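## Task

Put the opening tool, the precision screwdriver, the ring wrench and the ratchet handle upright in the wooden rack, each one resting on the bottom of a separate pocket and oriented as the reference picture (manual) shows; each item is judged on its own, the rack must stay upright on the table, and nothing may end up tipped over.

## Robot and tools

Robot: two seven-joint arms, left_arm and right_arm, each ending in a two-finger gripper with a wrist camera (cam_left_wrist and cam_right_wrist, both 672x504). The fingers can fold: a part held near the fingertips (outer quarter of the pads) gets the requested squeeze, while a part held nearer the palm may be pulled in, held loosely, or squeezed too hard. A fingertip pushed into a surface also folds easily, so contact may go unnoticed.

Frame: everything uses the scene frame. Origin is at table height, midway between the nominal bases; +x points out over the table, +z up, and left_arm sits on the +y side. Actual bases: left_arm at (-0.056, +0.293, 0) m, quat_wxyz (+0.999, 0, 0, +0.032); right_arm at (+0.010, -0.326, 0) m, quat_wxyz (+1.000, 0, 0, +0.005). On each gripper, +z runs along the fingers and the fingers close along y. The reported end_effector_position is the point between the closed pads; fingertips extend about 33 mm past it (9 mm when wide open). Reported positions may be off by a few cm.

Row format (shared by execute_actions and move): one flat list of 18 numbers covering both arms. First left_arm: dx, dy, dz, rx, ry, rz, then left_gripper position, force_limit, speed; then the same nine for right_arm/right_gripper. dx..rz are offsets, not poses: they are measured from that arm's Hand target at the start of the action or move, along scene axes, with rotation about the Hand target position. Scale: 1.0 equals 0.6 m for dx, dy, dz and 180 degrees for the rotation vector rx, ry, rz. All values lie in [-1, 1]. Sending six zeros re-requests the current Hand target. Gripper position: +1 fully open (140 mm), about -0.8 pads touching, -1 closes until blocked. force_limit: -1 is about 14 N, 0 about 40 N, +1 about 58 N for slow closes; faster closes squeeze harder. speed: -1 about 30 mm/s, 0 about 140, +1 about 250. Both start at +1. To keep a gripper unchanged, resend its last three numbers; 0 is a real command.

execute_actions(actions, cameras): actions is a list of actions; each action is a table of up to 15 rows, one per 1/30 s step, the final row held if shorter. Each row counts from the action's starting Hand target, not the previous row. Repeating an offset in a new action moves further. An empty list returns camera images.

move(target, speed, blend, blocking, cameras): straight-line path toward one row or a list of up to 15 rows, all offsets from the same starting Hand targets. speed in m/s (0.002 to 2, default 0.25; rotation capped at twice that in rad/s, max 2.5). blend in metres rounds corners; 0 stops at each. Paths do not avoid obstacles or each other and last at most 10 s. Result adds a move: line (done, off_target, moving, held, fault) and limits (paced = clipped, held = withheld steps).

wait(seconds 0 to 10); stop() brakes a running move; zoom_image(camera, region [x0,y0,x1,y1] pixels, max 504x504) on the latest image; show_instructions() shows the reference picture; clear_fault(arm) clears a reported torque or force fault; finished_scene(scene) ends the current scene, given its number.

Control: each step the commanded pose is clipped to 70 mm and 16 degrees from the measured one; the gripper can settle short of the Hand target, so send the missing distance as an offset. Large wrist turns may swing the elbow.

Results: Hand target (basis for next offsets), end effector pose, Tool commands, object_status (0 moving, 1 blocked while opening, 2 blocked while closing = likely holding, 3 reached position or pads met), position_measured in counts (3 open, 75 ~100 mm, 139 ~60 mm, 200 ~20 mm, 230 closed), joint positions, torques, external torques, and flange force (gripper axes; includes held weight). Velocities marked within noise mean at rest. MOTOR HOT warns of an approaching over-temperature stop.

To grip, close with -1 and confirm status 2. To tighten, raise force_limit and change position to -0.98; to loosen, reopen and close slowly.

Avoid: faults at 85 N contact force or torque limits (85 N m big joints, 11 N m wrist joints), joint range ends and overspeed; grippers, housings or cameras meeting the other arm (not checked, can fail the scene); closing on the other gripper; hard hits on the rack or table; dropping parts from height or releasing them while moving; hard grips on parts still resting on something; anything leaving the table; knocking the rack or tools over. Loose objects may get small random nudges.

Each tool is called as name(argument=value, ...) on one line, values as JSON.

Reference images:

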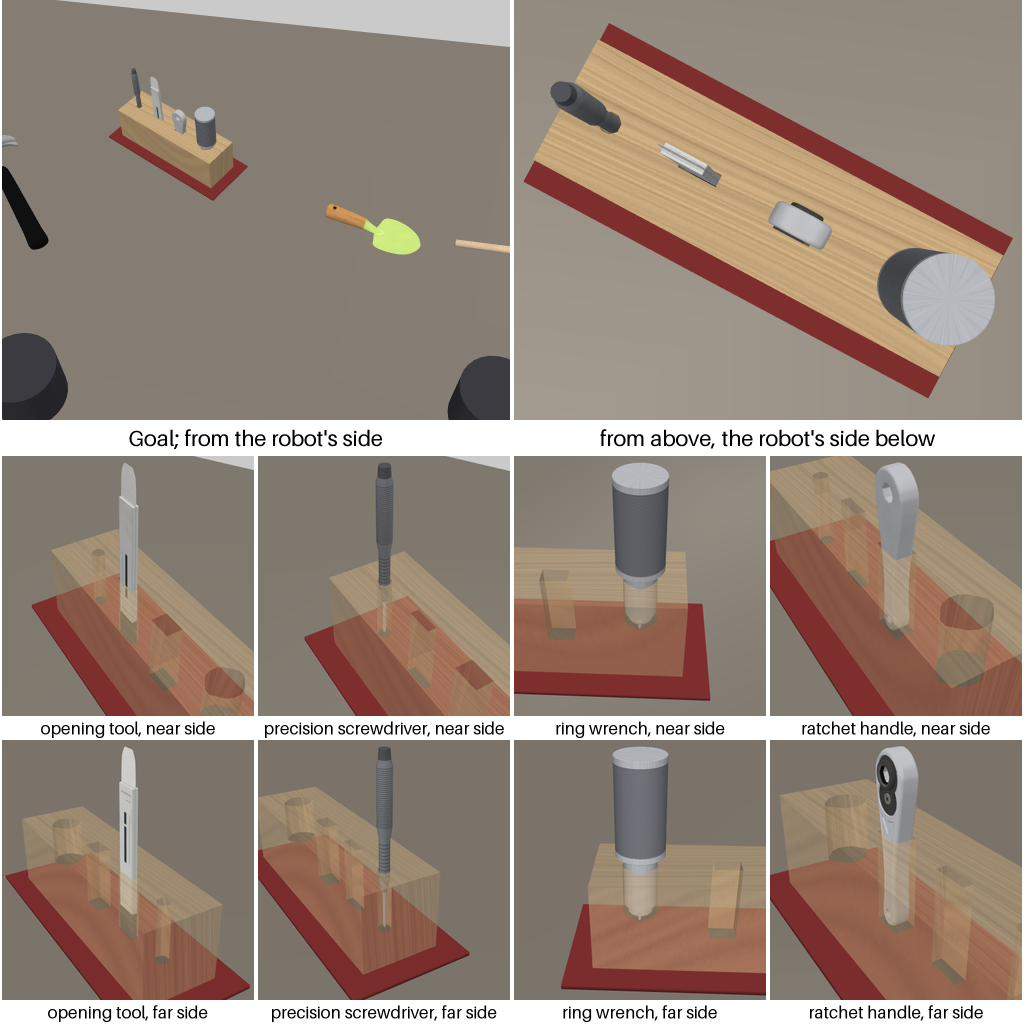

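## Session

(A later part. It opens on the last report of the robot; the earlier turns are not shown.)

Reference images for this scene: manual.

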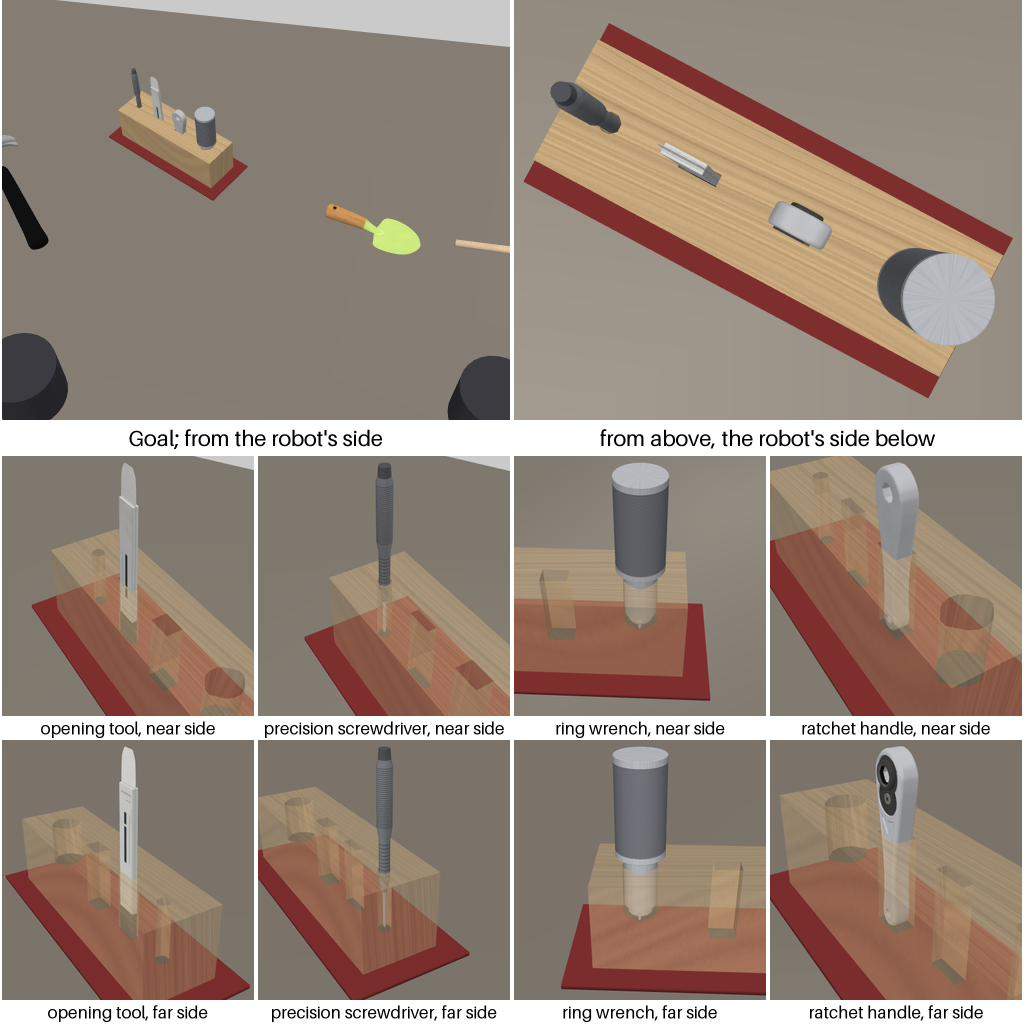

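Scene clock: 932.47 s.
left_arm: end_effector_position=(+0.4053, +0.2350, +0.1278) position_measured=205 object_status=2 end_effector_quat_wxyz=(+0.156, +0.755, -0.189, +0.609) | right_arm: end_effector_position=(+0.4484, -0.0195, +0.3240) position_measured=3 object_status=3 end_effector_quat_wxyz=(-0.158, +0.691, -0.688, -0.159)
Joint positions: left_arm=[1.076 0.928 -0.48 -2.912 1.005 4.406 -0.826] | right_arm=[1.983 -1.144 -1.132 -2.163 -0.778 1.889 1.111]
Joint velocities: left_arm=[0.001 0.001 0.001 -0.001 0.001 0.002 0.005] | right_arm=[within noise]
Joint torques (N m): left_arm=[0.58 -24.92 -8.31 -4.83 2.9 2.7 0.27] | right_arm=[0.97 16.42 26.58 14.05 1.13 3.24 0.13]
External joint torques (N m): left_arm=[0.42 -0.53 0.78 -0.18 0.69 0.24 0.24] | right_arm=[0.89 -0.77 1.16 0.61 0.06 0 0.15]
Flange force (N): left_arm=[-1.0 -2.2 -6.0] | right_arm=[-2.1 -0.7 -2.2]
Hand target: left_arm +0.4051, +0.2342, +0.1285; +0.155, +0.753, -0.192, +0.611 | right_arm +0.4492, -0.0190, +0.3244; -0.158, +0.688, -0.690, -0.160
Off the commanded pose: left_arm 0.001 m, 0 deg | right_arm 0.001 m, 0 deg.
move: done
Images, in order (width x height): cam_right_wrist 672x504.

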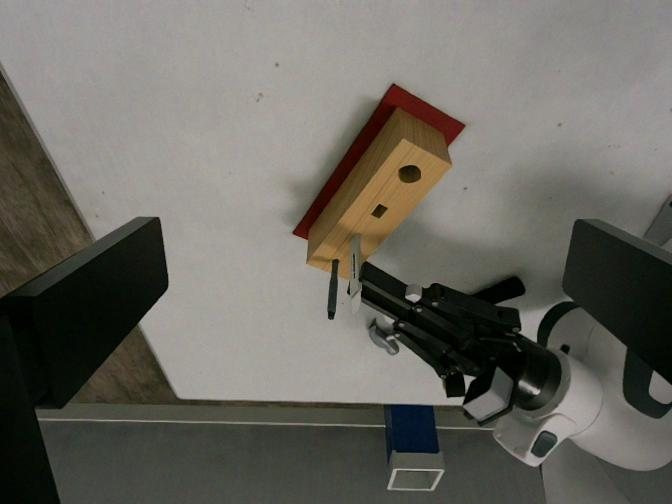

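move(target=[0,0.0,-0.0167,0,0,0,-1,-0.2,-1,0,0,0,0,0,0,1,1,0], speed=0.02)

move(target=[0,0.0,-0.005,0,0,0,-1,-0.2,-1,0,0,0,0,0,0,1,1,0], speed=0.012, cameras=["cam_right_wrist"])

zoom_image(camera="cam_right_wrist", region=[320, 210, 440, 330])

Scene clock: 936.63 s.
left_arm: end_effector_position=(+0.4053, +0.2349, +0.1178) position_measured=205 object_status=2 end_effector_quat_wxyz=(+0.156, +0.755, -0.189, +0.609) | right_arm: end_effector_position=(+0.4484, -0.0195, +0.3240) position_measured=3 object_status=3 end_effector_quat_wxyz=(-0.158, +0.691, -0.688, -0.159)
Joint positions: left_arm=[1.061 0.965 -0.459 -2.891 1.014 4.412 -0.809] | right_arm=[1.983 -1.144 -1.132 -2.163 -0.778 1.889 1.111]
Joint velocities: left_arm=[0 -0.001 0 -0.001 0 0.002 0.005] | right_arm=[within noise]
Joint torques (N m): left_arm=[0.6 -25.24 -8.33 -5.4 2.91 2.55 0.37] | right_arm=[0.98 16.53 26.58 14.04 1.1 3.25 0.11]
External joint torques (N m): left_arm=[0.52 -0.49 0.89 -0.25 0.66 0.13 0.34] | right_arm=[0.84 -0.62 1.15 0.68 0.02 0.01 0.13]
Flange force (N): left_arm=[-1.2 -1.9 -6.2] | right_arm=[-2.2 -0.9 -2.3]
Hand target: left_arm +0.4051, +0.2342, +0.1185; +0.155, +0.753, -0.192, +0.611 | right_arm +0.4492, -0.0190, +0.3244; -0.158, +0.688, -0.690, -0.160
Off the commanded pose: left_arm 0.001 m, 0 deg | right_arm 0.001 m, 0 deg.
move: done

Scene clock: 937.37 s.
left_arm: end_effector_position=(+0.4053, +0.2350, +0.1148) position_measured=205 object_status=2 end_effector_quat_wxyz=(+0.156, +0.755, -0.189, +0.609) | right_arm: end_effector_position=(+0.4484, -0.0195, +0.3240) position_measured=3 object_status=3 end_effector_quat_wxyz=(-0.158, +0.691, -0.688, -0.159)
Joint positions: left_arm=[1.056 0.976 -0.453 -2.885 1.016 4.415 -0.804] | right_arm=[1.983 -1.144 -1.132 -2.163 -0.778 1.889 1.111]
Joint velocities: left_arm=[-0.002 0 0.001 0 0.001 0.002 0.004] | right_arm=[within noise]
Joint torques (N m): left_arm=[1.16 -25.36 -8.84 -5.73 2.87 2.68 0.18] | right_arm=[0.96 16.52 26.59 14.06 1.11 3.26 0.12]
External joint torques (N m): left_arm=[1.07 -0.48 0.42 -0.44 0.61 0.27 0.15] | right_arm=[0.83 -0.65 1.14 0.69 0.04 0.02 0.13]
Flange force (N): left_arm=[0.9 -2.2 -6.1] | right_arm=[-2.2 -0.9 -2.3]
Hand target: left_arm +0.4051, +0.2342, +0.1155; +0.155, +0.753, -0.192, +0.611 | right_arm +0.4492, -0.0190, +0.3244; -0.158, +0.688, -0.690, -0.160
Off the commanded pose: left_arm 0.001 m, 0 deg | right_arm 0.001 m, 0 deg.
move: done
Images, in order (width x height): cam_right_wrist 672x504.

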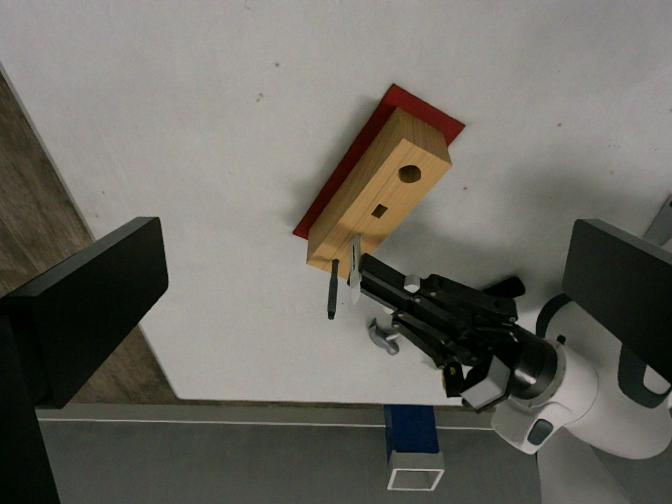

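Scaled by 4.200 from the camera's 672x504 image, which has a finer 960x720 frame.

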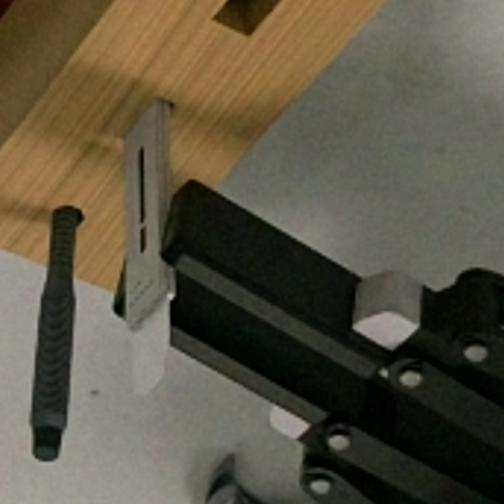

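move(target=[0,0.0,-0.004,0,0,0,-1,-0.2,-1,0,0,0,0,0,0,1,1,0], speed=0.01)

move(target=[0,0.0,-0.004,0,0,0,-1,-0.2,-1,0,0,0,0,0,0,1,1,0], speed=0.01)

Scene clock: 939.90 s.
left_arm: end_effector_position=(+0.4053, +0.2350, +0.1124) position_measured=205 object_status=2 end_effector_quat_wxyz=(+0.156, +0.755, -0.189, +0.609) | right_arm: end_effector_position=(+0.4484, -0.0195, +0.3240) position_measured=3 object_status=3 end_effector_quat_wxyz=(-0.158, +0.691, -0.688, -0.159)
Joint positions: left_arm=[1.053 0.984 -0.449 -2.879 1.018 4.416 -0.8] | right_arm=[1.983 -1.144 -1.132 -2.163 -0.778 1.889 1.111]
Joint torques (N m): left_arm=[0.47 -25.15 -8.58 -5.35 2.97 2.6 0.31] | right_arm=[0.91 16.46 26.62 14 1.1 3.25 0.08]
External joint torques (N m): left_arm=[0.37 -0.08 0.71 -0.03 0.7 0.19 0.28] | right_arm=[0.82 -0.74 1.18 0.62 0.03 0.02 0.1]
Flange force (N): left_arm=[-2.7 -1.5 -4.7] | right_arm=[-1.9 -0.6 -2.3]
Hand target: left_arm +0.4051, +0.2342, +0.1131; +0.155, +0.753, -0.192, +0.611 | right_arm +0.4492, -0.0190, +0.3244; -0.158, +0.688, -0.690, -0.160
Off the commanded pose: left_arm 0.001 m, 0 deg | right_arm 0.001 m, 0 deg.
move: done

Scene clock: 940.60 s.
left_arm: end_effector_position=(+0.4055, +0.2349, +0.1111) position_measured=205 object_status=2 end_effector_quat_wxyz=(+0.156, +0.754, -0.189, +0.610) | right_arm: end_effector_position=(+0.4484, -0.0195, +0.3240) position_measured=3 object_status=3 end_effector_quat_wxyz=(-0.158, +0.691, -0.688, -0.159)
Joint positions: left_arm=[1.05 0.992 -0.445 -2.874 1.021 4.42 -0.796] | right_arm=[1.983 -1.144 -1.132 -2.163 -0.778 1.889 1.111]
Joint velocities: left_arm=[-0.004 0.001 0.004 0.001 0.002 0.004 0.001] | right_arm=[within noise]
Joint torques (N m): left_arm=[1.33 -25.48 -7.87 -5.48 2.6 2.31 0.34] | right_arm=[0.89 16.5 26.65 14.01 1.12 3.25 0.16]
External joint torques (N m): left_arm=[1.18 -0.41 1.37 -0.05 0.34 -0.08 0.31] | right_arm=[0.81 -0.65 1.24 0.66 0.04 0.03 0.18]
Flange force (N): left_arm=[-1.8 -3.1 -6.7] | right_arm=[-2.1 -0.5 -2.4]
Hand target: left_arm +0.4051, +0.2342, +0.1107; +0.155, +0.753, -0.192, +0.611 | right_arm +0.4492, -0.0190, +0.3244; -0.158, +0.688, -0.690, -0.160
Off the commanded pose: left_arm 0.001 m, 0 deg | right_arm 0.001 m, 0 deg.
move: done

move(target=[0,0.0,-0.0033,0,0,0,-1,-0.2,-1,0,0,0,0,0,0,1,1,0], speed=0.01, cameras=["cam_right_wrist"])

zoom_image(camera="cam_right_wrist", region=[320, 210, 440, 330])

Scene clock: 943.17 s.
left_arm: end_effector_position=(+0.4055, +0.2348, +0.1108) position_measured=205 object_status=2 end_effector_quat_wxyz=(+0.156, +0.752, -0.189, +0.612) | right_arm: end_effector_position=(+0.4484, -0.0195, +0.3240) position_measured=3 object_status=3 end_effector_quat_wxyz=(-0.158, +0.691, -0.688, -0.159)
Joint positions: left_arm=[1.043 0.998 -0.439 -2.87 1.025 4.428 -0.795] | right_arm=[1.983 -1.144 -1.132 -2.163 -0.778 1.889 1.111]
Joint velocities: left_arm=[-0.004 0 0.002 0.001 0 0.003 -0.001] | right_arm=[within noise]
Joint torques (N m): left_arm=[0.96 -25.38 -8.08 -5.18 2.1 1.82 0.29] | right_arm=[0.94 16.56 26.6 13.98 1.11 3.24 0.13]
External joint torques (N m): left_arm=[0.82 -0.18 1.16 0.28 -0.15 -0.57 0.26] | right_arm=[0.7 -0.67 1.07 0.64 0.03 0 0.14]
Flange force (N): left_arm=[-1.9 -2.7 -3.0] | right_arm=[-1.8 -0.6 -2.2]
Hand target: left_arm +0.4051, +0.2342, +0.1087; +0.155, +0.753, -0.192, +0.611 | right_arm +0.4492, -0.0190, +0.3244; -0.158, +0.688, -0.690, -0.160
Off the commanded pose: left_arm 0.002 m, 0 deg | right_arm 0.001 m, 0 deg.
move: done
Images, in order (width x height): cam_right_wrist 672x504.

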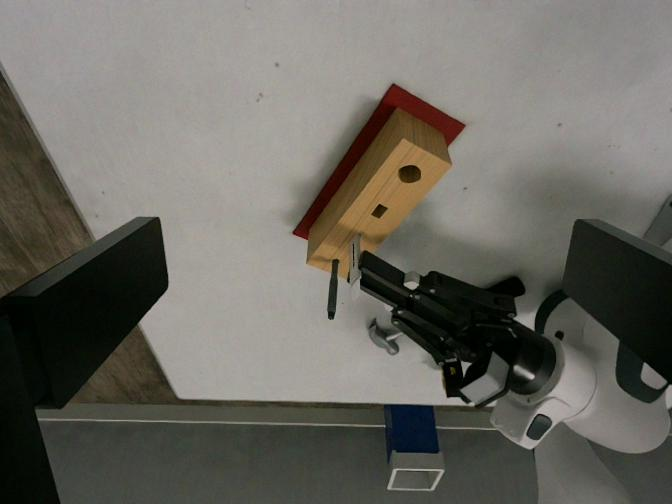

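Scaled by 4.200 from the camera's 672x504 image, which has a finer 960x720 frame.

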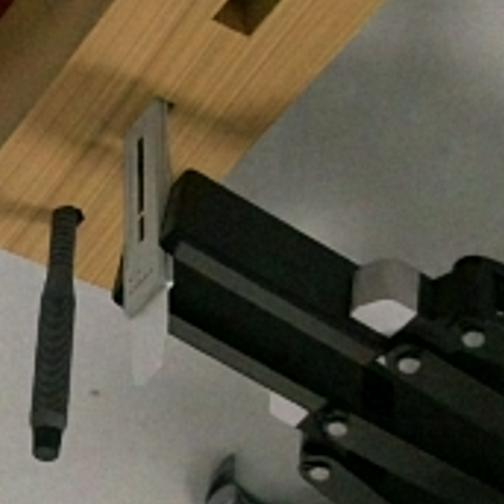

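move(target=[0,0.001,0.0035,0,0,0,-1,-0.2,-1,0,0,0,0,0,0,1,1,0], speed=0.01)

move(target=[0,0,0,0,0,0,-0.45,-0.2,-1,0,0,0,0,0,0,1,1,0])

wait(seconds=0.8, cameras=["cam_right_wrist","cam_left_wrist"])

zoom_image(camera="cam_right_wrist", region=[320, 210, 440, 330])

Scene clock: 946.47 s.
left_arm: end_effector_position=(+0.4056, +0.2351, +0.1111) position_measured=205 object_status=2 end_effector_quat_wxyz=(+0.154, +0.752, -0.191, +0.611) | right_arm: end_effector_position=(+0.4484, -0.0195, +0.3240) position_measured=3 object_status=3 end_effector_quat_wxyz=(-0.158, +0.691, -0.688, -0.159)
Joint positions: left_arm=[1.042 0.993 -0.439 -2.87 1.025 4.427 -0.795] | right_arm=[1.983 -1.144 -1.132 -2.163 -0.778 1.889 1.111]
Joint torques (N m): left_arm=[1.22 -27.03 -8.54 -6.19 2.17 2.2 0.02] | right_arm=[0.91 16.48 26.66 14.02 1.11 3.24 0.1]
External joint torques (N m): left_arm=[1.09 -1.87 0.63 -0.8 -0.07 -0.19 -0.01] | right_arm=[0.78 -0.76 1.19 0.65 0.03 0.01 0.12]
Flange force (N): left_arm=[7.5 -3.8 -6.7] | right_arm=[-1.8 -0.6 -2.4]
Hand target: left_arm +0.4051, +0.2348, +0.1108; +0.155, +0.753, -0.192, +0.611 | right_arm +0.4492, -0.0190, +0.3244; -0.158, +0.688, -0.690, -0.160
Off the commanded pose: left_arm 0.001 m, 0 deg | right_arm 0.001 m, 0 deg.
move: done

Scene clock: 947.17 s.
left_arm: end_effector_position=(+0.4056, +0.2351, +0.1111) position_measured=186 object_status=0 end_effector_quat_wxyz=(+0.154, +0.752, -0.191, +0.611) | right_arm: end_effector_position=(+0.4484, -0.0195, +0.3240) position_measured=3 object_status=3 end_effector_quat_wxyz=(-0.158, +0.691, -0.688, -0.159)
Joint positions: left_arm=[1.042 0.993 -0.439 -2.87 1.025 4.427 -0.795] | right_arm=[1.983 -1.144 -1.132 -2.163 -0.778 1.889 1.111]
Joint torques (N m): left_arm=[1.01 -26.87 -8.55 -6.28 2.33 2.16 -0.01] | right_arm=[0.89 16.5 26.64 14.07 1.12 3.25 0.1]
External joint torques (N m): left_arm=[0.94 -1.71 0.66 -0.84 0.08 -0.23 -0.04] | right_arm=[0.74 -0.71 1.25 0.74 0.05 0.03 0.12]
Flange force (N): left_arm=[6.7 -3.8 -6.8] | right_arm=[-2.0 -0.7 -2.6]
Hand target: left_arm +0.4051, +0.2348, +0.1108; +0.155, +0.753, -0.192, +0.611 | right_arm +0.4492, -0.0190, +0.3244; -0.158, +0.688, -0.690, -0.160
Off the commanded pose: left_arm 0.001 m, 0 deg | right_arm 0.001 m, 0 deg.
move: done

Scene clock: 947.97 s.
left_arm: end_effector_position=(+0.4056, +0.2351, +0.1111) position_measured=186 object_status=3 end_effector_quat_wxyz=(+0.154, +0.752, -0.191, +0.611) | right_arm: end_effector_position=(+0.4484, -0.0195, +0.3240) position_measured=3 object_status=3 end_effector_quat_wxyz=(-0.158, +0.691, -0.688, -0.159)
Joint positions: left_arm=[1.042 0.993 -0.439 -2.87 1.025 4.427 -0.795] | right_arm=[1.983 -1.144 -1.132 -2.163 -0.778 1.889 1.111]
Joint torques (N m): left_arm=[1.06 -26.88 -8.52 -6.27 2.32 2.17 0.01] | right_arm=[0.98 16.54 26.57 14.05 1.11 3.26 0.14]
External joint torques (N m): left_arm=[0.98 -1.73 0.68 -0.79 0.07 -0.22 -0.02] | right_arm=[0.69 -0.75 1 0.75 0.03 0.02 0.16]
Flange force (N): left_arm=[6.7 -3.9 -6.9] | right_arm=[-1.9 -1.0 -2.2]
Hand target: left_arm +0.4051, +0.2348, +0.1108; +0.155, +0.753, -0.192, +0.611 | right_arm +0.4492, -0.0190, +0.3244; -0.158, +0.688, -0.690, -0.160
Tool commands: left_gripper/position=-0.45 left_gripper/force_limit=-0.2 left_gripper/speed=-1.0 right_gripper/position=+1.0 right_gripper/force_limit=+1.0 right_gripper/speed=+0.0
Off the commanded pose: left_arm 0.001 m, 0 deg | right_arm 0.001 m, 0 deg.
wait: 0.80 s; at rest by 0.17 s

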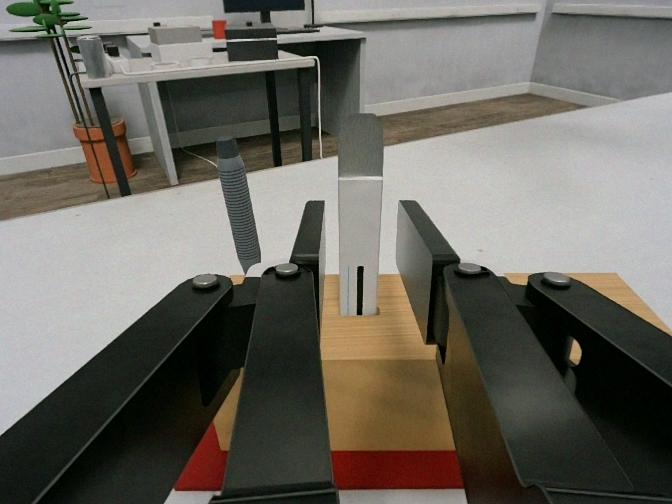

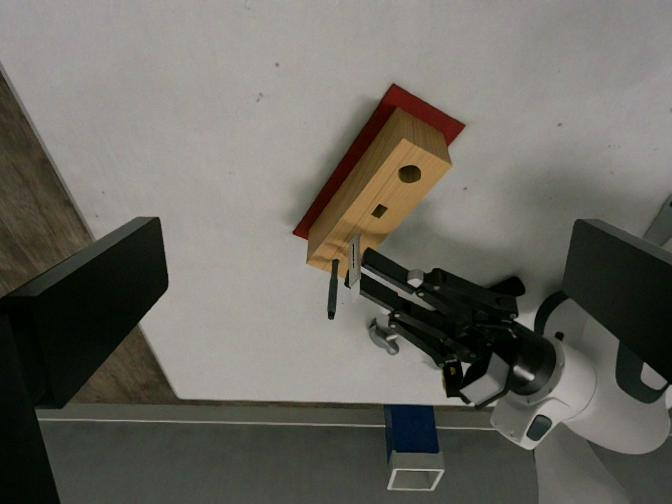

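Scaled by 4.200 from the camera's 672x504 image, which has a finer 960x720 frame.

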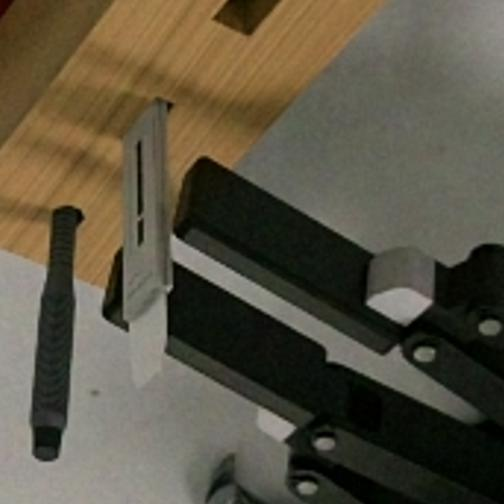

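move(target=[[-0.1003,0.0547,0.0243,0,0,0,-0.45,-0.2,-1,0,0,0,0,0,0,1,1,0],[-0.0917,0.175,0.14,0.0783,0.1467,0,-0.45,-0.2,-1,0,0,0,0,0,0,1,1,0],[-0.025,0.292,0.333,0.157,0.293,0,-0.45,-0.2,-1,0,0,0,0,0,0,1,1,0]], speed=[0.05,0.15,0.2], blend=[0.01,0.03,0], cameras=["cam_right_wrist"])

Scene clock: 1001.80 s.
left_arm: end_effector_position=(+0.3888, +0.4112, +0.3098) position_measured=186 object_status=3 end_effector_quat_wxyz=(+0.030, +0.950, -0.258, +0.173) | right_arm: end_effector_position=(+0.4484, -0.0195, +0.3240) position_measured=3 object_status=3 end_effector_quat_wxyz=(-0.158, +0.691, -0.688, -0.159)
Joint positions: left_arm=[2.175 -0.642 -1.288 -1.965 2.163 4.565 -3.001] | right_arm=[1.983 -1.144 -1.132 -2.163 -0.778 1.889 1.111]
Joint velocities: left_arm=[0.001 -0.001 -0.001 0.001 0 0.004 -0.004] | right_arm=[within noise]
Joint torques (N m): left_arm=[1.55 14.51 16.14 16.34 -2.5 2.63 -0.22] | right_arm=[0.92 16.47 26.63 14.01 1.13 3.25 0.12]
External joint torques (N m): left_arm=[1.47 -0.81 -0.32 -0.06 -0.57 0.2 -0.22] | right_arm=[0.77 -0.7 1.34 0.7 0.05 0.04 0.14]
Flange force (N): left_arm=[3.3 -7.7 1.3] | right_arm=[-2.0 -0.5 -2.6]
Hand target: left_arm +0.3901, +0.4100, +0.3106; +0.041, +0.957, -0.242, +0.153 | right_arm +0.4492, -0.0190, +0.3244; -0.158, +0.688, -0.690, -0.160
Off the commanded pose: left_arm 0.002 m, 3 deg | right_arm 0.001 m, 0 deg.
joint sent to its limit (left arm) — joint 6 (wrist pitch), upper limit; joint 7 (wrist roll), lower limit. The joint targets are off in orientation, not in position.
move: off_target (left_arm); limits=paced
Images, in order (width x height): cam_right_wrist 672x504.

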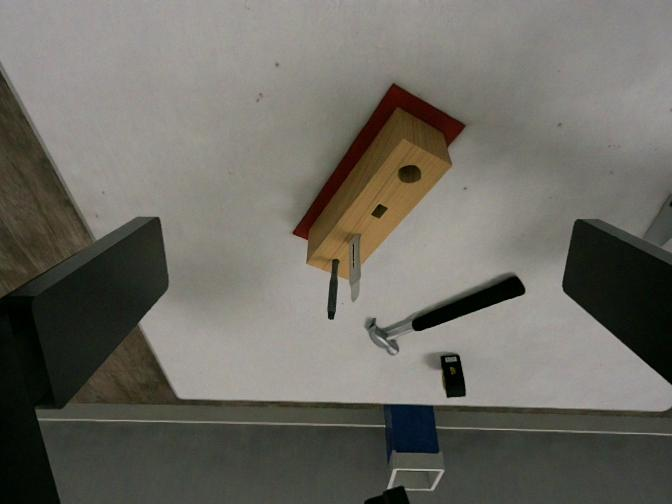

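move(target=[[0.1,0.0,0.05,0,0,0,-0.45,-0.2,-1,0,0,0,0,0,0,1,1,0],[0.267,-0.05,0.0333,0,0,0,-0.45,-0.2,-1,0,0,0,0,0,0,1,1,0],[0.42,-0.13,0,0,0,0,-0.45,-0.2,-1,0,0,0,0,0,0,1,1,0]], speed=[0.1,0.15,0.2], blend=[0.02,0.03,0])

Scene clock: 1010.67 s.
left_arm: end_effector_position=(+0.6419, +0.3315, +0.3111) position_measured=186 object_status=3 end_effector_quat_wxyz=(-0.006, +0.875, -0.339, +0.345) | right_arm: end_effector_position=(+0.4484, -0.0195, +0.3240) position_measured=3 object_status=3 end_effector_quat_wxyz=(-0.158, +0.691, -0.688, -0.159)
Joint positions: left_arm=[2.486 -0.91 -1.64 -1.506 1.556 4.487 -3.003] | right_arm=[1.983 -1.144 -1.132 -2.163 -0.778 1.889 1.111]
Joint velocities: left_arm=[0 0 -0.001 0 0.002 -0.005 0] | right_arm=[within noise]
Joint torques (N m): left_arm=[1.16 37.77 20.82 11.33 -2.19 1.33 -0.27] | right_arm=[0.95 16.58 26.62 14 1.13 3.25 0.1]
External joint torques (N m): left_arm=[0.97 0.58 -0.42 -0.89 0.54 -0.19 -0.26] | right_arm=[0.76 -0.58 1.2 0.68 0.05 0.02 0.12]
Flange force (N): left_arm=[-2.1 0.1 -0.6] | right_arm=[-2.1 -0.7 -2.4]
Hand target: left_arm +0.6421, +0.3320, +0.3106; +0.023, +0.930, -0.285, +0.232 | right_arm +0.4492, -0.0190, +0.3244; -0.158, +0.688, -0.690, -0.160
Off the commanded pose: left_arm 0.001 m, 27 deg; orientation clipped | right_arm 0.001 m, 0 deg.
joint sent to its limit (left arm) — joint 7 (wrist roll), lower limit. The joint targets are off in orientation, not in position.
move: off_target (left_arm); limits=paced

move(target=[[-0.01,0.05,0.03,0.120,0.099,-0.3045,-0.45,-0.2,-1,0,0,0,0,0,0,1,1,0]], speed=[0.15])

Scene clock: 1022.83 s.
left_arm: end_effector_position=(+0.6361, +0.3605, +0.3298) position_measured=186 object_status=3 end_effector_quat_wxyz=(-0.168, +0.698, -0.683, +0.133) | right_arm: end_effector_position=(+0.4484, -0.0195, +0.3240) position_measured=3 object_status=3 end_effector_quat_wxyz=(-0.158, +0.691, -0.688, -0.159)
Joint positions: left_arm=[2.843 -0.913 -2.027 -0.658 2.208 4.566 -2.797] | right_arm=[1.983 -1.144 -1.132 -2.163 -0.778 1.889 1.111]
Joint velocities: left_arm=[0.002 0 0.002 -0.001 0 0 0.006] | right_arm=[within noise]
Joint torques (N m): left_arm=[1.61 47.8 10.06 11.25 -0.65 1.49 0.35] | right_arm=[0.99 16.49 26.61 14.02 1.11 3.24 0.12]
External joint torques (N m): left_arm=[1.34 -0.3 -0.24 0.03 0.54 0.23 0.4] | right_arm=[0.81 -0.78 1.2 0.74 0.04 0.03 0.14]
Flange force (N): left_arm=[0.0 0.0 0.0] | right_arm=[-2.1 -0.8 -2.4]
Hand target: left_arm +0.6361, +0.3620, +0.3286; -0.060, +0.709, -0.701, +0.049 | right_arm +0.4492, -0.0190, +0.3244; -0.158, +0.688, -0.690, -0.160
Off the commanded pose: left_arm 0.002 m, 25 deg; orientation clipped | right_arm 0.001 m, 0 deg.
joint sent to its limit (left arm) — joint 1 (waist), upper limit; joint 6 (wrist pitch), upper limit. The joint targets are off in orientation, not in position.
move: off_target (left_arm); limits=paced

move(target=[[-0.143,0.097,0.0,-0.122,-0.0123,0.3274,-0.45,-0.2,-1,0,0,0,0,0,0,1,1,0],[-0.31,0.18,-0.098,-0.4086,-0.1965,0.2474,-0.45,-0.2,-1,0,0,0,0,0,0,1,1,0]], speed=[0.15,0.15], blend=[0.02,0])

Scene clock: 1059.10 s.
left_arm: end_effector_position=(+0.4501, +0.4678, +0.2686) position_measured=186 object_status=3 end_effector_quat_wxyz=(+0.066, +0.827, -0.149, +0.538) | right_arm: end_effector_position=(+0.4484, -0.0195, +0.3240) position_measured=3 object_status=3 end_effector_quat_wxyz=(-0.158, +0.691, -0.688, -0.159)
Joint positions: left_arm=[2.844 -0.442 -1.901 -2.498 1.344 4.566 -2.111] | right_arm=[1.983 -1.144 -1.132 -2.163 -0.778 1.889 1.111]
Joint velocities: left_arm=[0 0 0 0 0 -0.001 0.004] | right_arm=[within noise]
Joint torques (N m): left_arm=[1.09 20.14 10.45 13.67 -2.4 3.25 0.3] | right_arm=[0.9 16.57 26.61 14.01 1.1 3.26 0.09]
External joint torques (N m): left_arm=[1.05 0.35 0.53 -0.77 -0.59 0.2 0.28] | right_arm=[0.58 -0.76 1.03 0.76 0.01 0.03 0.1]
Flange force (N): left_arm=[-4.0 1.0 -0.8] | right_arm=[-1.6 -0.8 -2.3]
Hand target: left_arm +0.4501, +0.4700, +0.2698; +0.153, +0.755, -0.191, +0.609 | right_arm +0.4492, -0.0190, +0.3244; -0.158, +0.688, -0.690, -0.160
Off the commanded pose: left_arm 0.003 m, 16 deg; orientation clipped | right_arm 0.001 m, 0 deg.
joint sent to its limit (left arm) — joint 1 (waist), upper limit; joint 6 (wrist pitch), upper limit. The joint targets are off in orientation, not in position.
move: off_target (left_arm); limits=paced

move(target=[[-0.033,-0.117,0.1,0.0783,0.1467,0,-0.45,-0.2,-1,0,0,0,0,0,0,1,1,0],[-0.033,-0.117,0.1,0.157,0.293,0,-0.45,-0.2,-1,0,0,0,0,0,0,1,1,0]], speed=[0.15,0.15], blend=[0.0,0])

Scene clock: 1066.50 s.
left_arm: end_effector_position=(+0.4312, +0.4000, +0.3294) position_measured=186 object_status=3 end_effector_quat_wxyz=(+0.014, +0.937, -0.277, +0.211) | right_arm: end_effector_position=(+0.4484, -0.0195, +0.3240) position_measured=3 object_status=3 end_effector_quat_wxyz=(-0.158, +0.691, -0.688, -0.159)
Joint positions: left_arm=[2.193 -0.663 -1.314 -1.891 2.072 4.566 -3.001] | right_arm=[1.983 -1.144 -1.132 -2.163 -0.778 1.889 1.111]
Joint velocities: left_arm=[0.001 0.001 0 0 0 0.001 -0.006] | right_arm=[within noise]
Joint torques (N m): left_arm=[1.03 16.69 17.75 16.07 -1.63 2.43 -0.16] | right_arm=[0.92 16.51 26.57 14.01 1.13 3.25 0.09]
External joint torques (N m): left_arm=[0.88 -0.9 0.57 0.07 0.47 0.2 -0.16] | right_arm=[0.68 -0.73 1.14 0.74 0.05 0.03 0.1]
Flange force (N): left_arm=[1.1 -2.1 -1.3] | right_arm=[-1.8 -0.8 -2.4]
Hand target: left_arm +0.4303, +0.3998, +0.3298; +0.039, +0.958, -0.241, +0.151 | right_arm +0.4492, -0.0190, +0.3244; -0.158, +0.688, -0.690, -0.160
Off the commanded pose: left_arm 0.001 m, 9 deg | right_arm 0.001 m, 0 deg.
joint sent to its limit (left arm) — joint 6 (wrist pitch), upper limit; joint 7 (wrist roll), lower limit. The joint targets are off in orientation, not in position.
move: off_target (left_arm)

move(target=[[0.0,0.0,0.03,0.0705,0.0717,-0.1742,-0.45,-0.2,-1,-0.0817,-0.6,0.0433,0,0,0,1,1,0],[0.05,-0.25,0.06,0.0705,0.0717,-0.1742,-0.45,-0.2,-1,-0.0817,-0.6,0.0433,0,0,0,1,1,0]], speed=[0.2,0.15], blend=[0.0,0], cameras=["cam_left_wrist"])

Scene clock: 1096.57 s.
left_arm: end_effector_position=(+0.4599, +0.2518, +0.3654) position_measured=186 object_status=3 end_effector_quat_wxyz=(-0.067, +0.820, -0.554, +0.125) | right_arm: end_effector_position=(+0.4004, -0.3780, +0.3508) position_measured=3 object_status=3 end_effector_quat_wxyz=(-0.159, +0.686, -0.692, -0.161)
Joint positions: left_arm=[1.931 -0.64 -1.447 -1.557 2.339 4.566 -3.003] | right_arm=[1.374 -1.54 -0.919 -2.121 -0.745 1.295 0.66]
Joint torques (N m): left_arm=[0.83 22.64 16.92 14.39 -1.95 2.01 -0.19] | right_arm=[0.82 23.88 25.65 6.77 1.5 2.66 -0.24]
External joint torques (N m): left_arm=[0.65 -0.7 0.48 -0.76 -0.53 0.17 -0.17] | right_arm=[0.7 -0.99 1.57 0.5 -0.19 -0.27 -0.23]
Flange force (N): left_arm=[-0.1 0.0 1.3] | right_arm=[0.1 0.3 -2.6]
Hand target: left_arm +0.4603, +0.2498, +0.3658; -0.008, +0.862, -0.507, +0.015 | right_arm +0.4002, -0.3790, +0.3504; -0.158, +0.688, -0.690, -0.160
Off the commanded pose: left_arm 0.002 m, 18 deg; orientation clipped | right_arm 0.001 m, 0 deg.
joint sent to its limit (left arm) — joint 6 (wrist pitch), upper limit; joint 7 (wrist roll), lower limit. The joint targets are off in orientation, not in position.
move: off_target (left_arm); limits=paced
Images, in order (width x height): cam_left_wrist 672x504.

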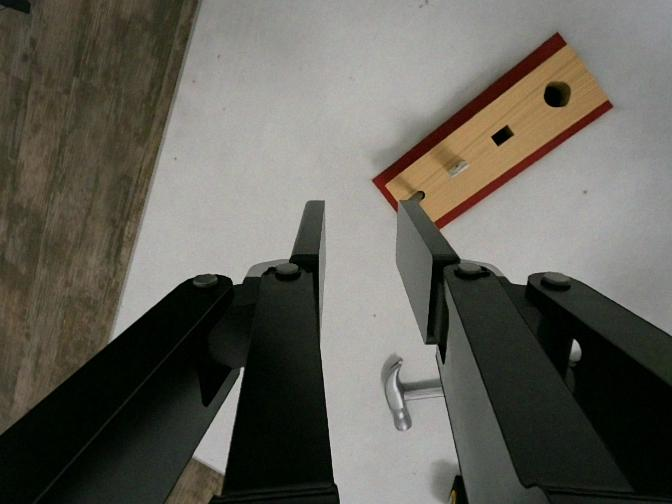

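move(target=[[0.2445,0.1437,0.1653,0.0939,-0.2481,-0.0207,-0.45,-0.2,-1,0,0,0,0,0,0,1,1,0],[0.3418,0.2377,0.454,0.1926,-0.4146,0.0012,-0.45,-0.2,-1,0,0,0,0,0,0,1,1,0],[0.2573,0.2515,0.776,0.2986,-0.5867,0.0278,-0.45,-0.2,-1,0,0,0,0,0,0,1,1,0]], speed=0.2, blend=[0.03,0.03,0])

Scene clock: 1137.90 s.
left_arm: end_effector_position=(+0.6143, +0.4012, +0.8315) position_measured=186 object_status=3 end_effector_quat_wxyz=(+0.729, -0.444, +0.227, -0.468) | right_arm: end_effector_position=(+0.4004, -0.3780, +0.3508) position_measured=3 object_status=3 end_effector_quat_wxyz=(-0.159, +0.686, -0.692, -0.161)
Joint positions: left_arm=[1.249 -0.593 -0.924 -1.814 2.437 2.73 -2.965] | right_arm=[1.374 -1.54 -0.919 -2.121 -0.745 1.295 0.66]
Joint velocities: left_arm=[0 0 0 -0.001 0.001 -0.005 -0.002] | right_arm=[within noise]
Joint torques (N m): left_arm=[0.57 3.86 15.63 21.14 -0.7 -3.57 -0.25] | right_arm=[0.88 23.8 25.6 6.74 1.5 2.67 -0.18]
External joint torques (N m): left_arm=[0.46 0.36 0.09 -0.31 0.53 -0.1 -0.16] | right_arm=[0.84 -1.1 1.42 0.46 -0.2 -0.26 -0.17]
Flange force (N): left_arm=[-2.4 1.5 0.5] | right_arm=[0.0 0.1 -2.2]
Hand target: left_arm +0.6147, +0.4007, +0.8314; +0.728, -0.444, +0.227, -0.470 | right_arm +0.4002, -0.3790, +0.3504; -0.158, +0.688, -0.690, -0.160
Off the commanded pose: left_arm 0.001 m, 0 deg | right_arm 0.001 m, 0 deg.
move: done

move(target=[[0.0055,0.1648,-0.1668,-0.0695,0.0847,0.0808,-0.45,-0.2,-1,0,0,0,0,0,0,1,1,0],[0.0438,0.0872,-0.384,-0.109,0.2079,0.0345,-0.45,-0.2,-1,0,0,0,0,0,0,1,1,0]], speed=0.15, blend=[0.01,0])

Scene clock: 1160.00 s.
left_arm: end_effector_position=(+0.6413, +0.4528, +0.6011) position_measured=186 object_status=3 end_effector_quat_wxyz=(-0.557, +0.696, -0.344, +0.296) | right_arm: end_effector_position=(+0.4004, -0.3780, +0.3508) position_measured=3 object_status=3 end_effector_quat_wxyz=(-0.159, +0.686, -0.692, -0.161)
Joint positions: left_arm=[2.027 -1.069 -0.977 -1.607 1.812 3.879 -2.847] | right_arm=[1.374 -1.54 -0.919 -2.121 -0.745 1.295 0.66]
Joint velocities: left_arm=[-0.001 -0.001 -0.002 0 0.002 0 -0.006] | right_arm=[within noise]
Joint torques (N m): left_arm=[1.54 28.06 23.97 7.91 -1.95 -1.61 -0.32] | right_arm=[0.9 23.84 25.68 6.81 1.5 2.68 -0.18]
External joint torques (N m): left_arm=[1.41 -0.65 0.46 -0.06 -0.02 0.31 -0.22] | right_arm=[0.87 -0.99 1.47 0.48 -0.2 -0.27 -0.17]
Flange force (N): left_arm=[4.9 -4.8 2.4] | right_arm=[-0.1 -0.1 -2.5]
Hand target: left_arm +0.6410, +0.4530, +0.6010; -0.557, +0.697, -0.342, +0.296 | right_arm +0.4002, -0.3790, +0.3504; -0.158, +0.688, -0.690, -0.160
Off the commanded pose: left_arm 0.000 m, 0 deg | right_arm 0.001 m, 0 deg.
move: done

move(target=[[-0.1517,0.045,-0.3017,-0.2418,-0.0153,-0.0934,-0.45,-0.2,-1,0,0,0,0,0,0,1,1,0],[-0.3183,-0.005,-0.535,-0.4836,-0.0307,-0.1868,-0.45,-0.2,-1,0,0,0,0,0,0,1,1,0]], speed=0.18, blend=[0.02,0])

Scene clock: 1193.80 s.
left_arm: end_effector_position=(+0.4507, +0.4511, +0.2803) position_measured=186 object_status=3 end_effector_quat_wxyz=(+0.151, +0.753, -0.193, +0.611) | right_arm: end_effector_position=(+0.4004, -0.3780, +0.3508) position_measured=3 object_status=3 end_effector_quat_wxyz=(-0.159, +0.686, -0.692, -0.161)
Joint positions: left_arm=[1.712 0.565 -0.821 -2.361 1.781 4.131 -1.993] | right_arm=[1.374 -1.54 -0.919 -2.121 -0.745 1.295 0.66]
Joint velocities: left_arm=[0 0 -0.002 -0.002 0 0.001 -0.005] | right_arm=[within noise]
Joint torques (N m): left_arm=[0.6 -26.86 -10.84 12.31 -0.69 3.09 -0.15] | right_arm=[0.91 23.85 25.63 6.79 1.48 2.69 -0.25]
External joint torques (N m): left_arm=[0.44 -0.63 0.86 -0.01 0.55 0.2 -0.18] | right_arm=[0.79 -0.98 1.52 0.48 -0.21 -0.26 -0.24]
Flange force (N): left_arm=[0.9 -0.7 -3.8] | right_arm=[0.0 0.0 -2.6]
Hand target: left_arm +0.4500, +0.4500, +0.2800; +0.154, +0.753, -0.192, +0.610 | right_arm +0.4002, -0.3790, +0.3504; -0.158, +0.688, -0.690, -0.160
Off the commanded pose: left_arm 0.001 m, 0 deg | right_arm 0.001 m, 0 deg.
move: done

move(target=[[0.1667,-0.25,0.0,0,0,0,-0.45,-0.2,-1,0,0,0,0,0,0,1,1,0],[0.2,-0.45,-0.03,0,0,0,-0.45,-0.2,-1,0,0,0,0,0,0,1,1,0]], speed=0.18, blend=[0.03,0])

Scene clock: 1199.60 s.
left_arm: end_effector_position=(+0.5695, +0.1788, +0.2618) position_measured=186 object_status=3 end_effector_quat_wxyz=(+0.157, +0.753, -0.191, +0.609) | right_arm: end_effector_position=(+0.4004, -0.3780, +0.3508) position_measured=3 object_status=3 end_effector_quat_wxyz=(-0.159, +0.686, -0.692, -0.161)
Joint positions: left_arm=[0.958 0.521 -0.898 -2.639 0.638 4.131 -1.342] | right_arm=[1.374 -1.54 -0.919 -2.121 -0.745 1.295 0.66]
Joint velocities: left_arm=[0 0.001 0 0 -0.001 0.003 0.007] | right_arm=[within noise]
Joint torques (N m): left_arm=[0.66 -25.44 -9.54 11.26 0.59 3.33 0.39] | right_arm=[0.85 23.83 25.63 6.75 1.49 2.67 -0.22]
External joint torques (N m): left_arm=[0.46 -1.7 0.87 -0.37 -0.52 0.27 0.36] | right_arm=[0.72 -1.04 1.56 0.46 -0.2 -0.27 -0.21]
Flange force (N): left_arm=[2.4 3.6 -4.2] | right_arm=[0.1 0.4 -2.4]
Hand target: left_arm +0.5700, +0.1800, +0.2620; +0.154, +0.753, -0.192, +0.610 | right_arm +0.4002, -0.3790, +0.3504; -0.158, +0.688, -0.690, -0.160
Off the commanded pose: left_arm 0.001 m, 0 deg | right_arm 0.001 m, 0 deg.
move: done

move(target=[[0.117,-0.017,0.03,0.1018,0.1907,0,-0.45,-0.2,-1,0,0,0,0,0,0,1,1,0],[0.183,-0.05,0.097,0.2037,0.3813,0,-0.45,-0.2,-1,0,0,0,0,0,0,1,1,0],[-0.047,-0.138,0.163,0.2037,0.3813,0,1,1,0,0,0,0,0,0,0,1,1,0]], speed=0.18, blend=[0.03,0.0,0], cameras=["cam_left_wrist"])

Scene clock: 1232.50 s.
left_arm: end_effector_position=(+0.5423, +0.0983, +0.3596) position_measured=3 object_status=0 end_effector_quat_wxyz=(+0.002, +0.969, -0.247, +0.001) | right_arm: end_effector_position=(+0.4004, -0.3780, +0.3508) position_measured=3 object_status=3 end_effector_quat_wxyz=(-0.159, +0.686, -0.692, -0.161)
Joint positions: left_arm=[0.566 0.509 -1.277 -1.388 0.482 1.554 -1.667] | right_arm=[1.374 -1.54 -0.919 -2.121 -0.745 1.295 0.66]
Joint torques (N m): left_arm=[1.64 -32.12 -13.9 20.8 0.57 2.84 -0.19] | right_arm=[0.88 23.79 25.66 6.8 1.48 2.68 -0.28]
External joint torques (N m): left_arm=[1.5 -1.39 0.13 -0.6 -0.32 0.18 -0.19] | right_arm=[0.85 -1.09 1.5 0.46 -0.21 -0.26 -0.26]
Flange force (N): left_arm=[-17.5 1.2 5.0] | right_arm=[0.1 0.1 -2.4]
Hand target: left_arm +0.5418, +0.0972, +0.3598; +0.004, +0.970, -0.245, +0.001 | right_arm +0.4002, -0.3790, +0.3504; -0.158, +0.688, -0.690, -0.160
Off the commanded pose: left_arm 0.001 m, 0 deg | right_arm 0.001 m, 0 deg.
elbow stopped short (left arm): the move would have taken joint 4 (elbow) straighter than the controller allows.
move: done
Images, in order (width x height): cam_left_wrist 672x504.

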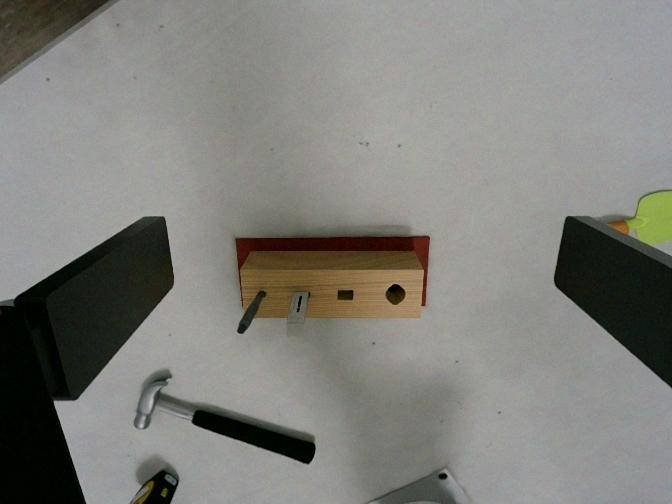

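move(target=[0,0,0,0,0,0,1,1,0,0.0663,-0.2767,-0.1173,-0.1421,0.0319,-0.141,1,1,0], speed=0.2, cameras=["cam_right_wrist"])

Scene clock: 1261.47 s.
left_arm: end_effector_position=(+0.5423, +0.0983, +0.3596) position_measured=3 object_status=3 end_effector_quat_wxyz=(+0.002, +0.969, -0.247, +0.001) | right_arm: end_effector_position=(+0.4388, -0.5436, +0.2799) position_measured=3 object_status=3 end_effector_quat_wxyz=(-0.001, -0.534, +0.845, +0.002)
Joint positions: left_arm=[0.566 0.509 -1.277 -1.388 0.482 1.554 -1.667] | right_arm=[1.25 -1.263 -1.086 -2.072 -1.051 1.323 0.776]
Joint velocities: left_arm=[within noise] | right_arm=[0.001 0 0 0 -0.001 0.001 0.007]
Joint torques (N m): left_arm=[1.59 -32.02 -13.92 20.76 0.6 2.85 -0.21] | right_arm=[0.3 21.58 27.42 10.75 0.36 2.63 0.19]
External joint torques (N m): left_arm=[1.6 -1.15 0.27 -0.65 -0.28 0.18 -0.21] | right_arm=[0.18 -0.47 1.14 0.61 -0.39 0.13 0.19]
Flange force (N): left_arm=[-17.0 1.0 5.3] | right_arm=[0.1 -0.1 -1.6]
Hand target: left_arm +0.5418, +0.0972, +0.3598; +0.004, +0.970, -0.245, +0.001 | right_arm +0.4400, -0.5450, +0.2800; +0.000, -0.530, +0.848, +0.000
Off the commanded pose: left_arm 0.001 m, 0 deg | right_arm 0.002 m, 1 deg.
move: done
Images, in order (width x height): cam_right_wrist 672x504.

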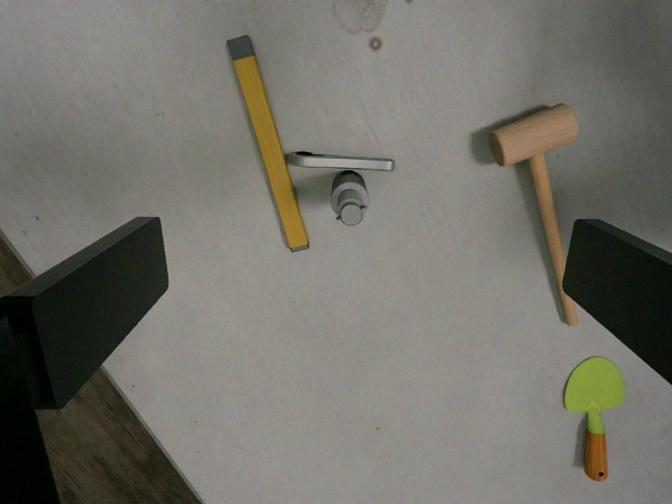

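zoom_image(camera="cam_right_wrist", region=[220, 100, 460, 280])

Scaled by 2.100 from the camera's 672x504 image, which has a finer 960x720 frame.

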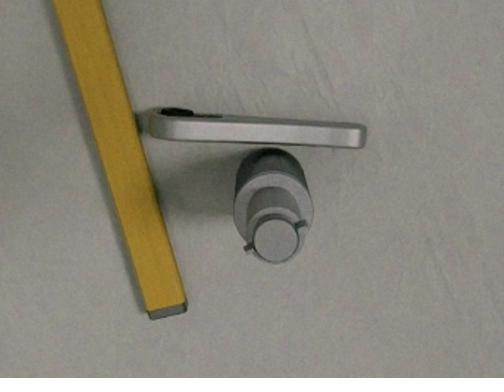

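execute_actions(actions=[])

zoom_image(camera="cam_left_wrist", region=[320, 270, 420, 320])

zoom_image(camera="cam_right_wrist", region=[310, 150, 390, 240])

Scene clock: 1266.37 s.
left_arm: end_effector_position=(+0.5423, +0.0983, +0.3596) position_measured=3 object_status=3 end_effector_quat_wxyz=(+0.002, +0.969, -0.247, +0.001) | right_arm: end_effector_position=(+0.4389, -0.5436, +0.2799) position_measured=3 object_status=3 end_effector_quat_wxyz=(+0.000, -0.534, +0.846, +0.002)
Joint positions: left_arm=[0.566 0.509 -1.277 -1.388 0.482 1.554 -1.667] | right_arm=[1.25 -1.263 -1.086 -2.072 -1.051 1.323 0.778]
Joint velocities: within noise
Joint torques (N m): left_arm=[1.59 -32.09 -13.9 20.82 0.61 2.84 -0.16] | right_arm=[0.3 21.57 27.43 10.76 0.38 2.62 0.12]
External joint torques (N m): left_arm=[1.41 -1.47 0.06 -0.53 -0.28 0.18 -0.16] | right_arm=[0.16 -0.48 1.09 0.62 -0.38 0.11 0.12]
Flange force (N): left_arm=[-17.0 1.2 4.7] | right_arm=[0.3 -0.2 -1.6]
Hand target: left_arm +0.5418, +0.0972, +0.3598; +0.004, +0.970, -0.245, +0.001 | right_arm +0.4400, -0.5450, +0.2800; +0.000, -0.530, +0.848, +0.000
Tool commands: left_gripper/position=+1.0 left_gripper/force_limit=+1.0 left_gripper/speed=+0.0 right_gripper/position=+1.0 right_gripper/force_limit=+1.0 right_gripper/speed=+0.0
Off the commanded pose: left_arm 0.001 m, 0 deg | right_arm 0.002 m, 1 deg.

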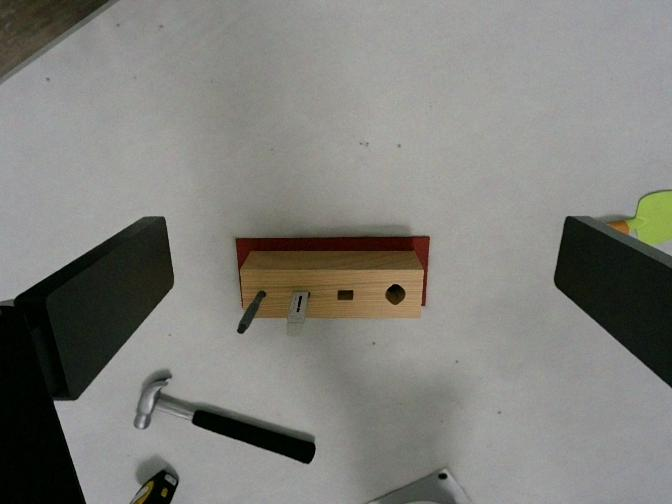

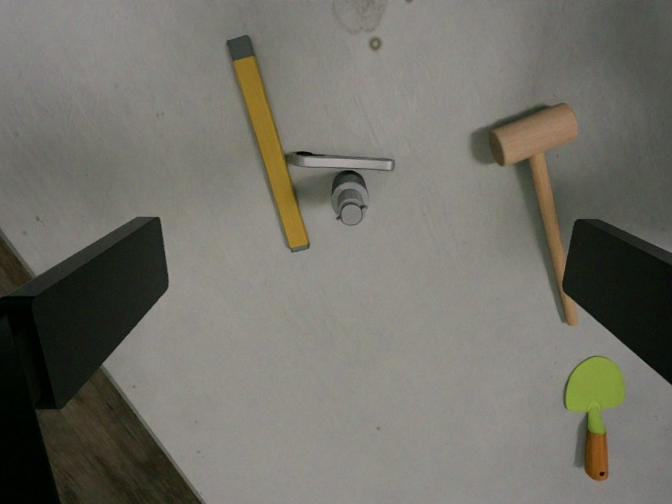

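Scaled by 5.040 from the camera's 672x504 image, which has a finer 960x720 frame.

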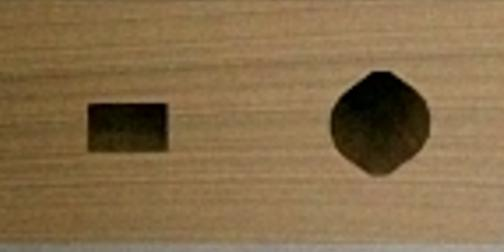

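Scaled by 5.600 from the camera's 672x504 image, which has a finer 960x720 frame.

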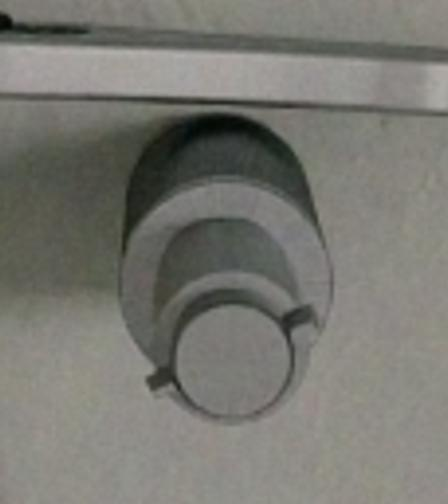

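move(target=[0,0,0,0,0,0,1,1,0,0.02,0.055,-0.1667,0,0,0,-0.1,0,0], speed=0.12, cameras=["cam_right_wrist"])

Scene clock: 1342.17 s.
left_arm: end_effector_position=(+0.5423, +0.0983, +0.3596) position_measured=3 object_status=3 end_effector_quat_wxyz=(+0.002, +0.969, -0.247, +0.001) | right_arm: end_effector_position=(+0.4508, -0.5122, +0.1803) position_measured=141 object_status=3 end_effector_quat_wxyz=(-0.001, -0.533, +0.846, +0.001)
Joint positions: left_arm=[0.566 0.509 -1.277 -1.388 0.482 1.554 -1.667] | right_arm=[1.258 -1.334 -1.25 -2.244 -1.184 1.475 0.874]
Joint velocities: left_arm=[within noise] | right_arm=[0 0.001 0.001 0 0.001 0.001 0.009]
Joint torques (N m): left_arm=[1.59 -32.08 -13.89 20.8 0.61 2.84 -0.21] | right_arm=[0.96 20.05 28.62 7.85 0.41 2.59 0.23]
External joint torques (N m): left_arm=[1.67 -1.21 0.34 -0.56 -0.25 0.17 -0.21] | right_arm=[0.85 -0.94 1.24 -0.57 -0.36 0.09 0.23]
Flange force (N): left_arm=[-16.9 0.9 5.1] | right_arm=[-1.2 2.0 -0.4]
Hand target: left_arm +0.5418, +0.0972, +0.3598; +0.004, +0.970, -0.245, +0.001 | right_arm +0.4520, -0.5120, +0.1800; +0.000, -0.530, +0.848, +0.000
Off the commanded pose: left_arm 0.001 m, 0 deg | right_arm 0.001 m, 0 deg.
move: done
Images, in order (width x height): cam_right_wrist 672x504.

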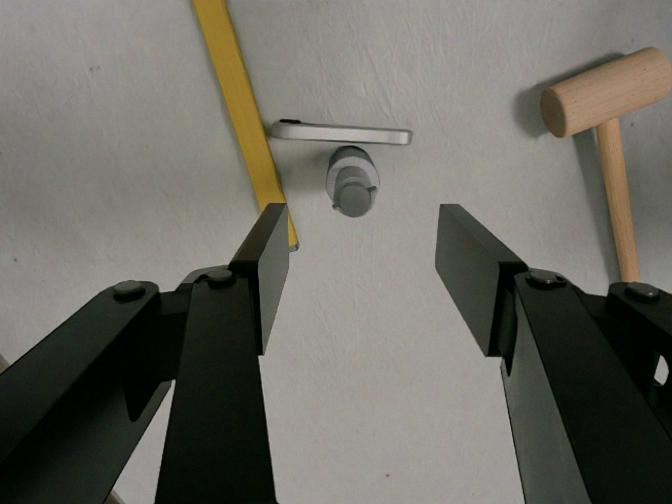

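move(target=[0,0,0,0,0,0,1,1,0,0,0,-0.2033,0,0,0,-0.1,0,0], speed=0.1, cameras=["cam_right_wrist"])

Scene clock: 1371.27 s.
left_arm: end_effector_position=(+0.5423, +0.0983, +0.3596) position_measured=3 object_status=3 end_effector_quat_wxyz=(+0.002, +0.969, -0.247, +0.001) | right_arm: end_effector_position=(+0.4504, -0.5131, +0.0583) position_measured=141 object_status=3 end_effector_quat_wxyz=(-0.002, -0.532, +0.847, +0.001)
Joint positions: left_arm=[0.566 0.509 -1.277 -1.388 0.482 1.554 -1.667] | right_arm=[1.248 -1.423 -1.502 -2.339 -1.416 1.621 0.905]
Joint velocities: left_arm=[within noise] | right_arm=[0 0 0.001 0 -0.003 0.004 0.004]
Joint torques (N m): left_arm=[1.63 -32.07 -13.91 20.81 0.59 2.85 -0.21] | right_arm=[1.42 19.78 29.58 3.33 0.28 2.54 0.2]
External joint torques (N m): left_arm=[1.35 -1.41 0.04 -0.64 -0.31 0.18 -0.21] | right_arm=[1.46 -1.48 1.37 -0.58 -0.49 0.07 0.2]
Flange force (N): left_arm=[-17.2 1.4 5.0] | right_arm=[-3.1 -0.6 -0.8]
Hand target: left_arm +0.5418, +0.0972, +0.3598; +0.004, +0.970, -0.245, +0.001 | right_arm +0.4520, -0.5120, +0.0580; +0.000, -0.530, +0.848, +0.000
Off the commanded pose: left_arm 0.001 m, 0 deg | right_arm 0.002 m, 0 deg.
move: done
Images, in order (width x height): cam_right_wrist 672x504.

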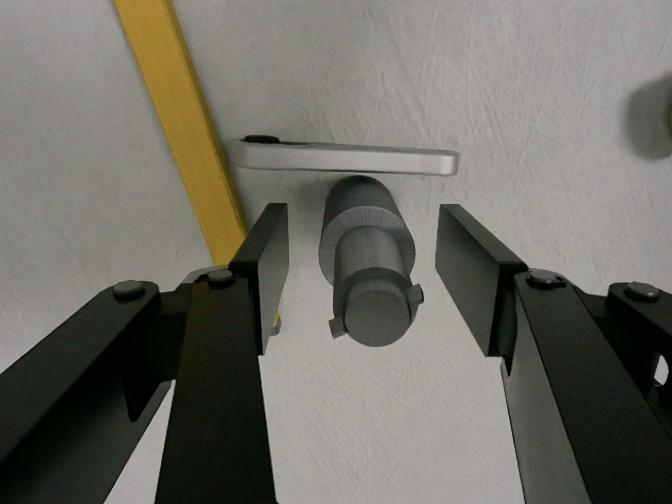

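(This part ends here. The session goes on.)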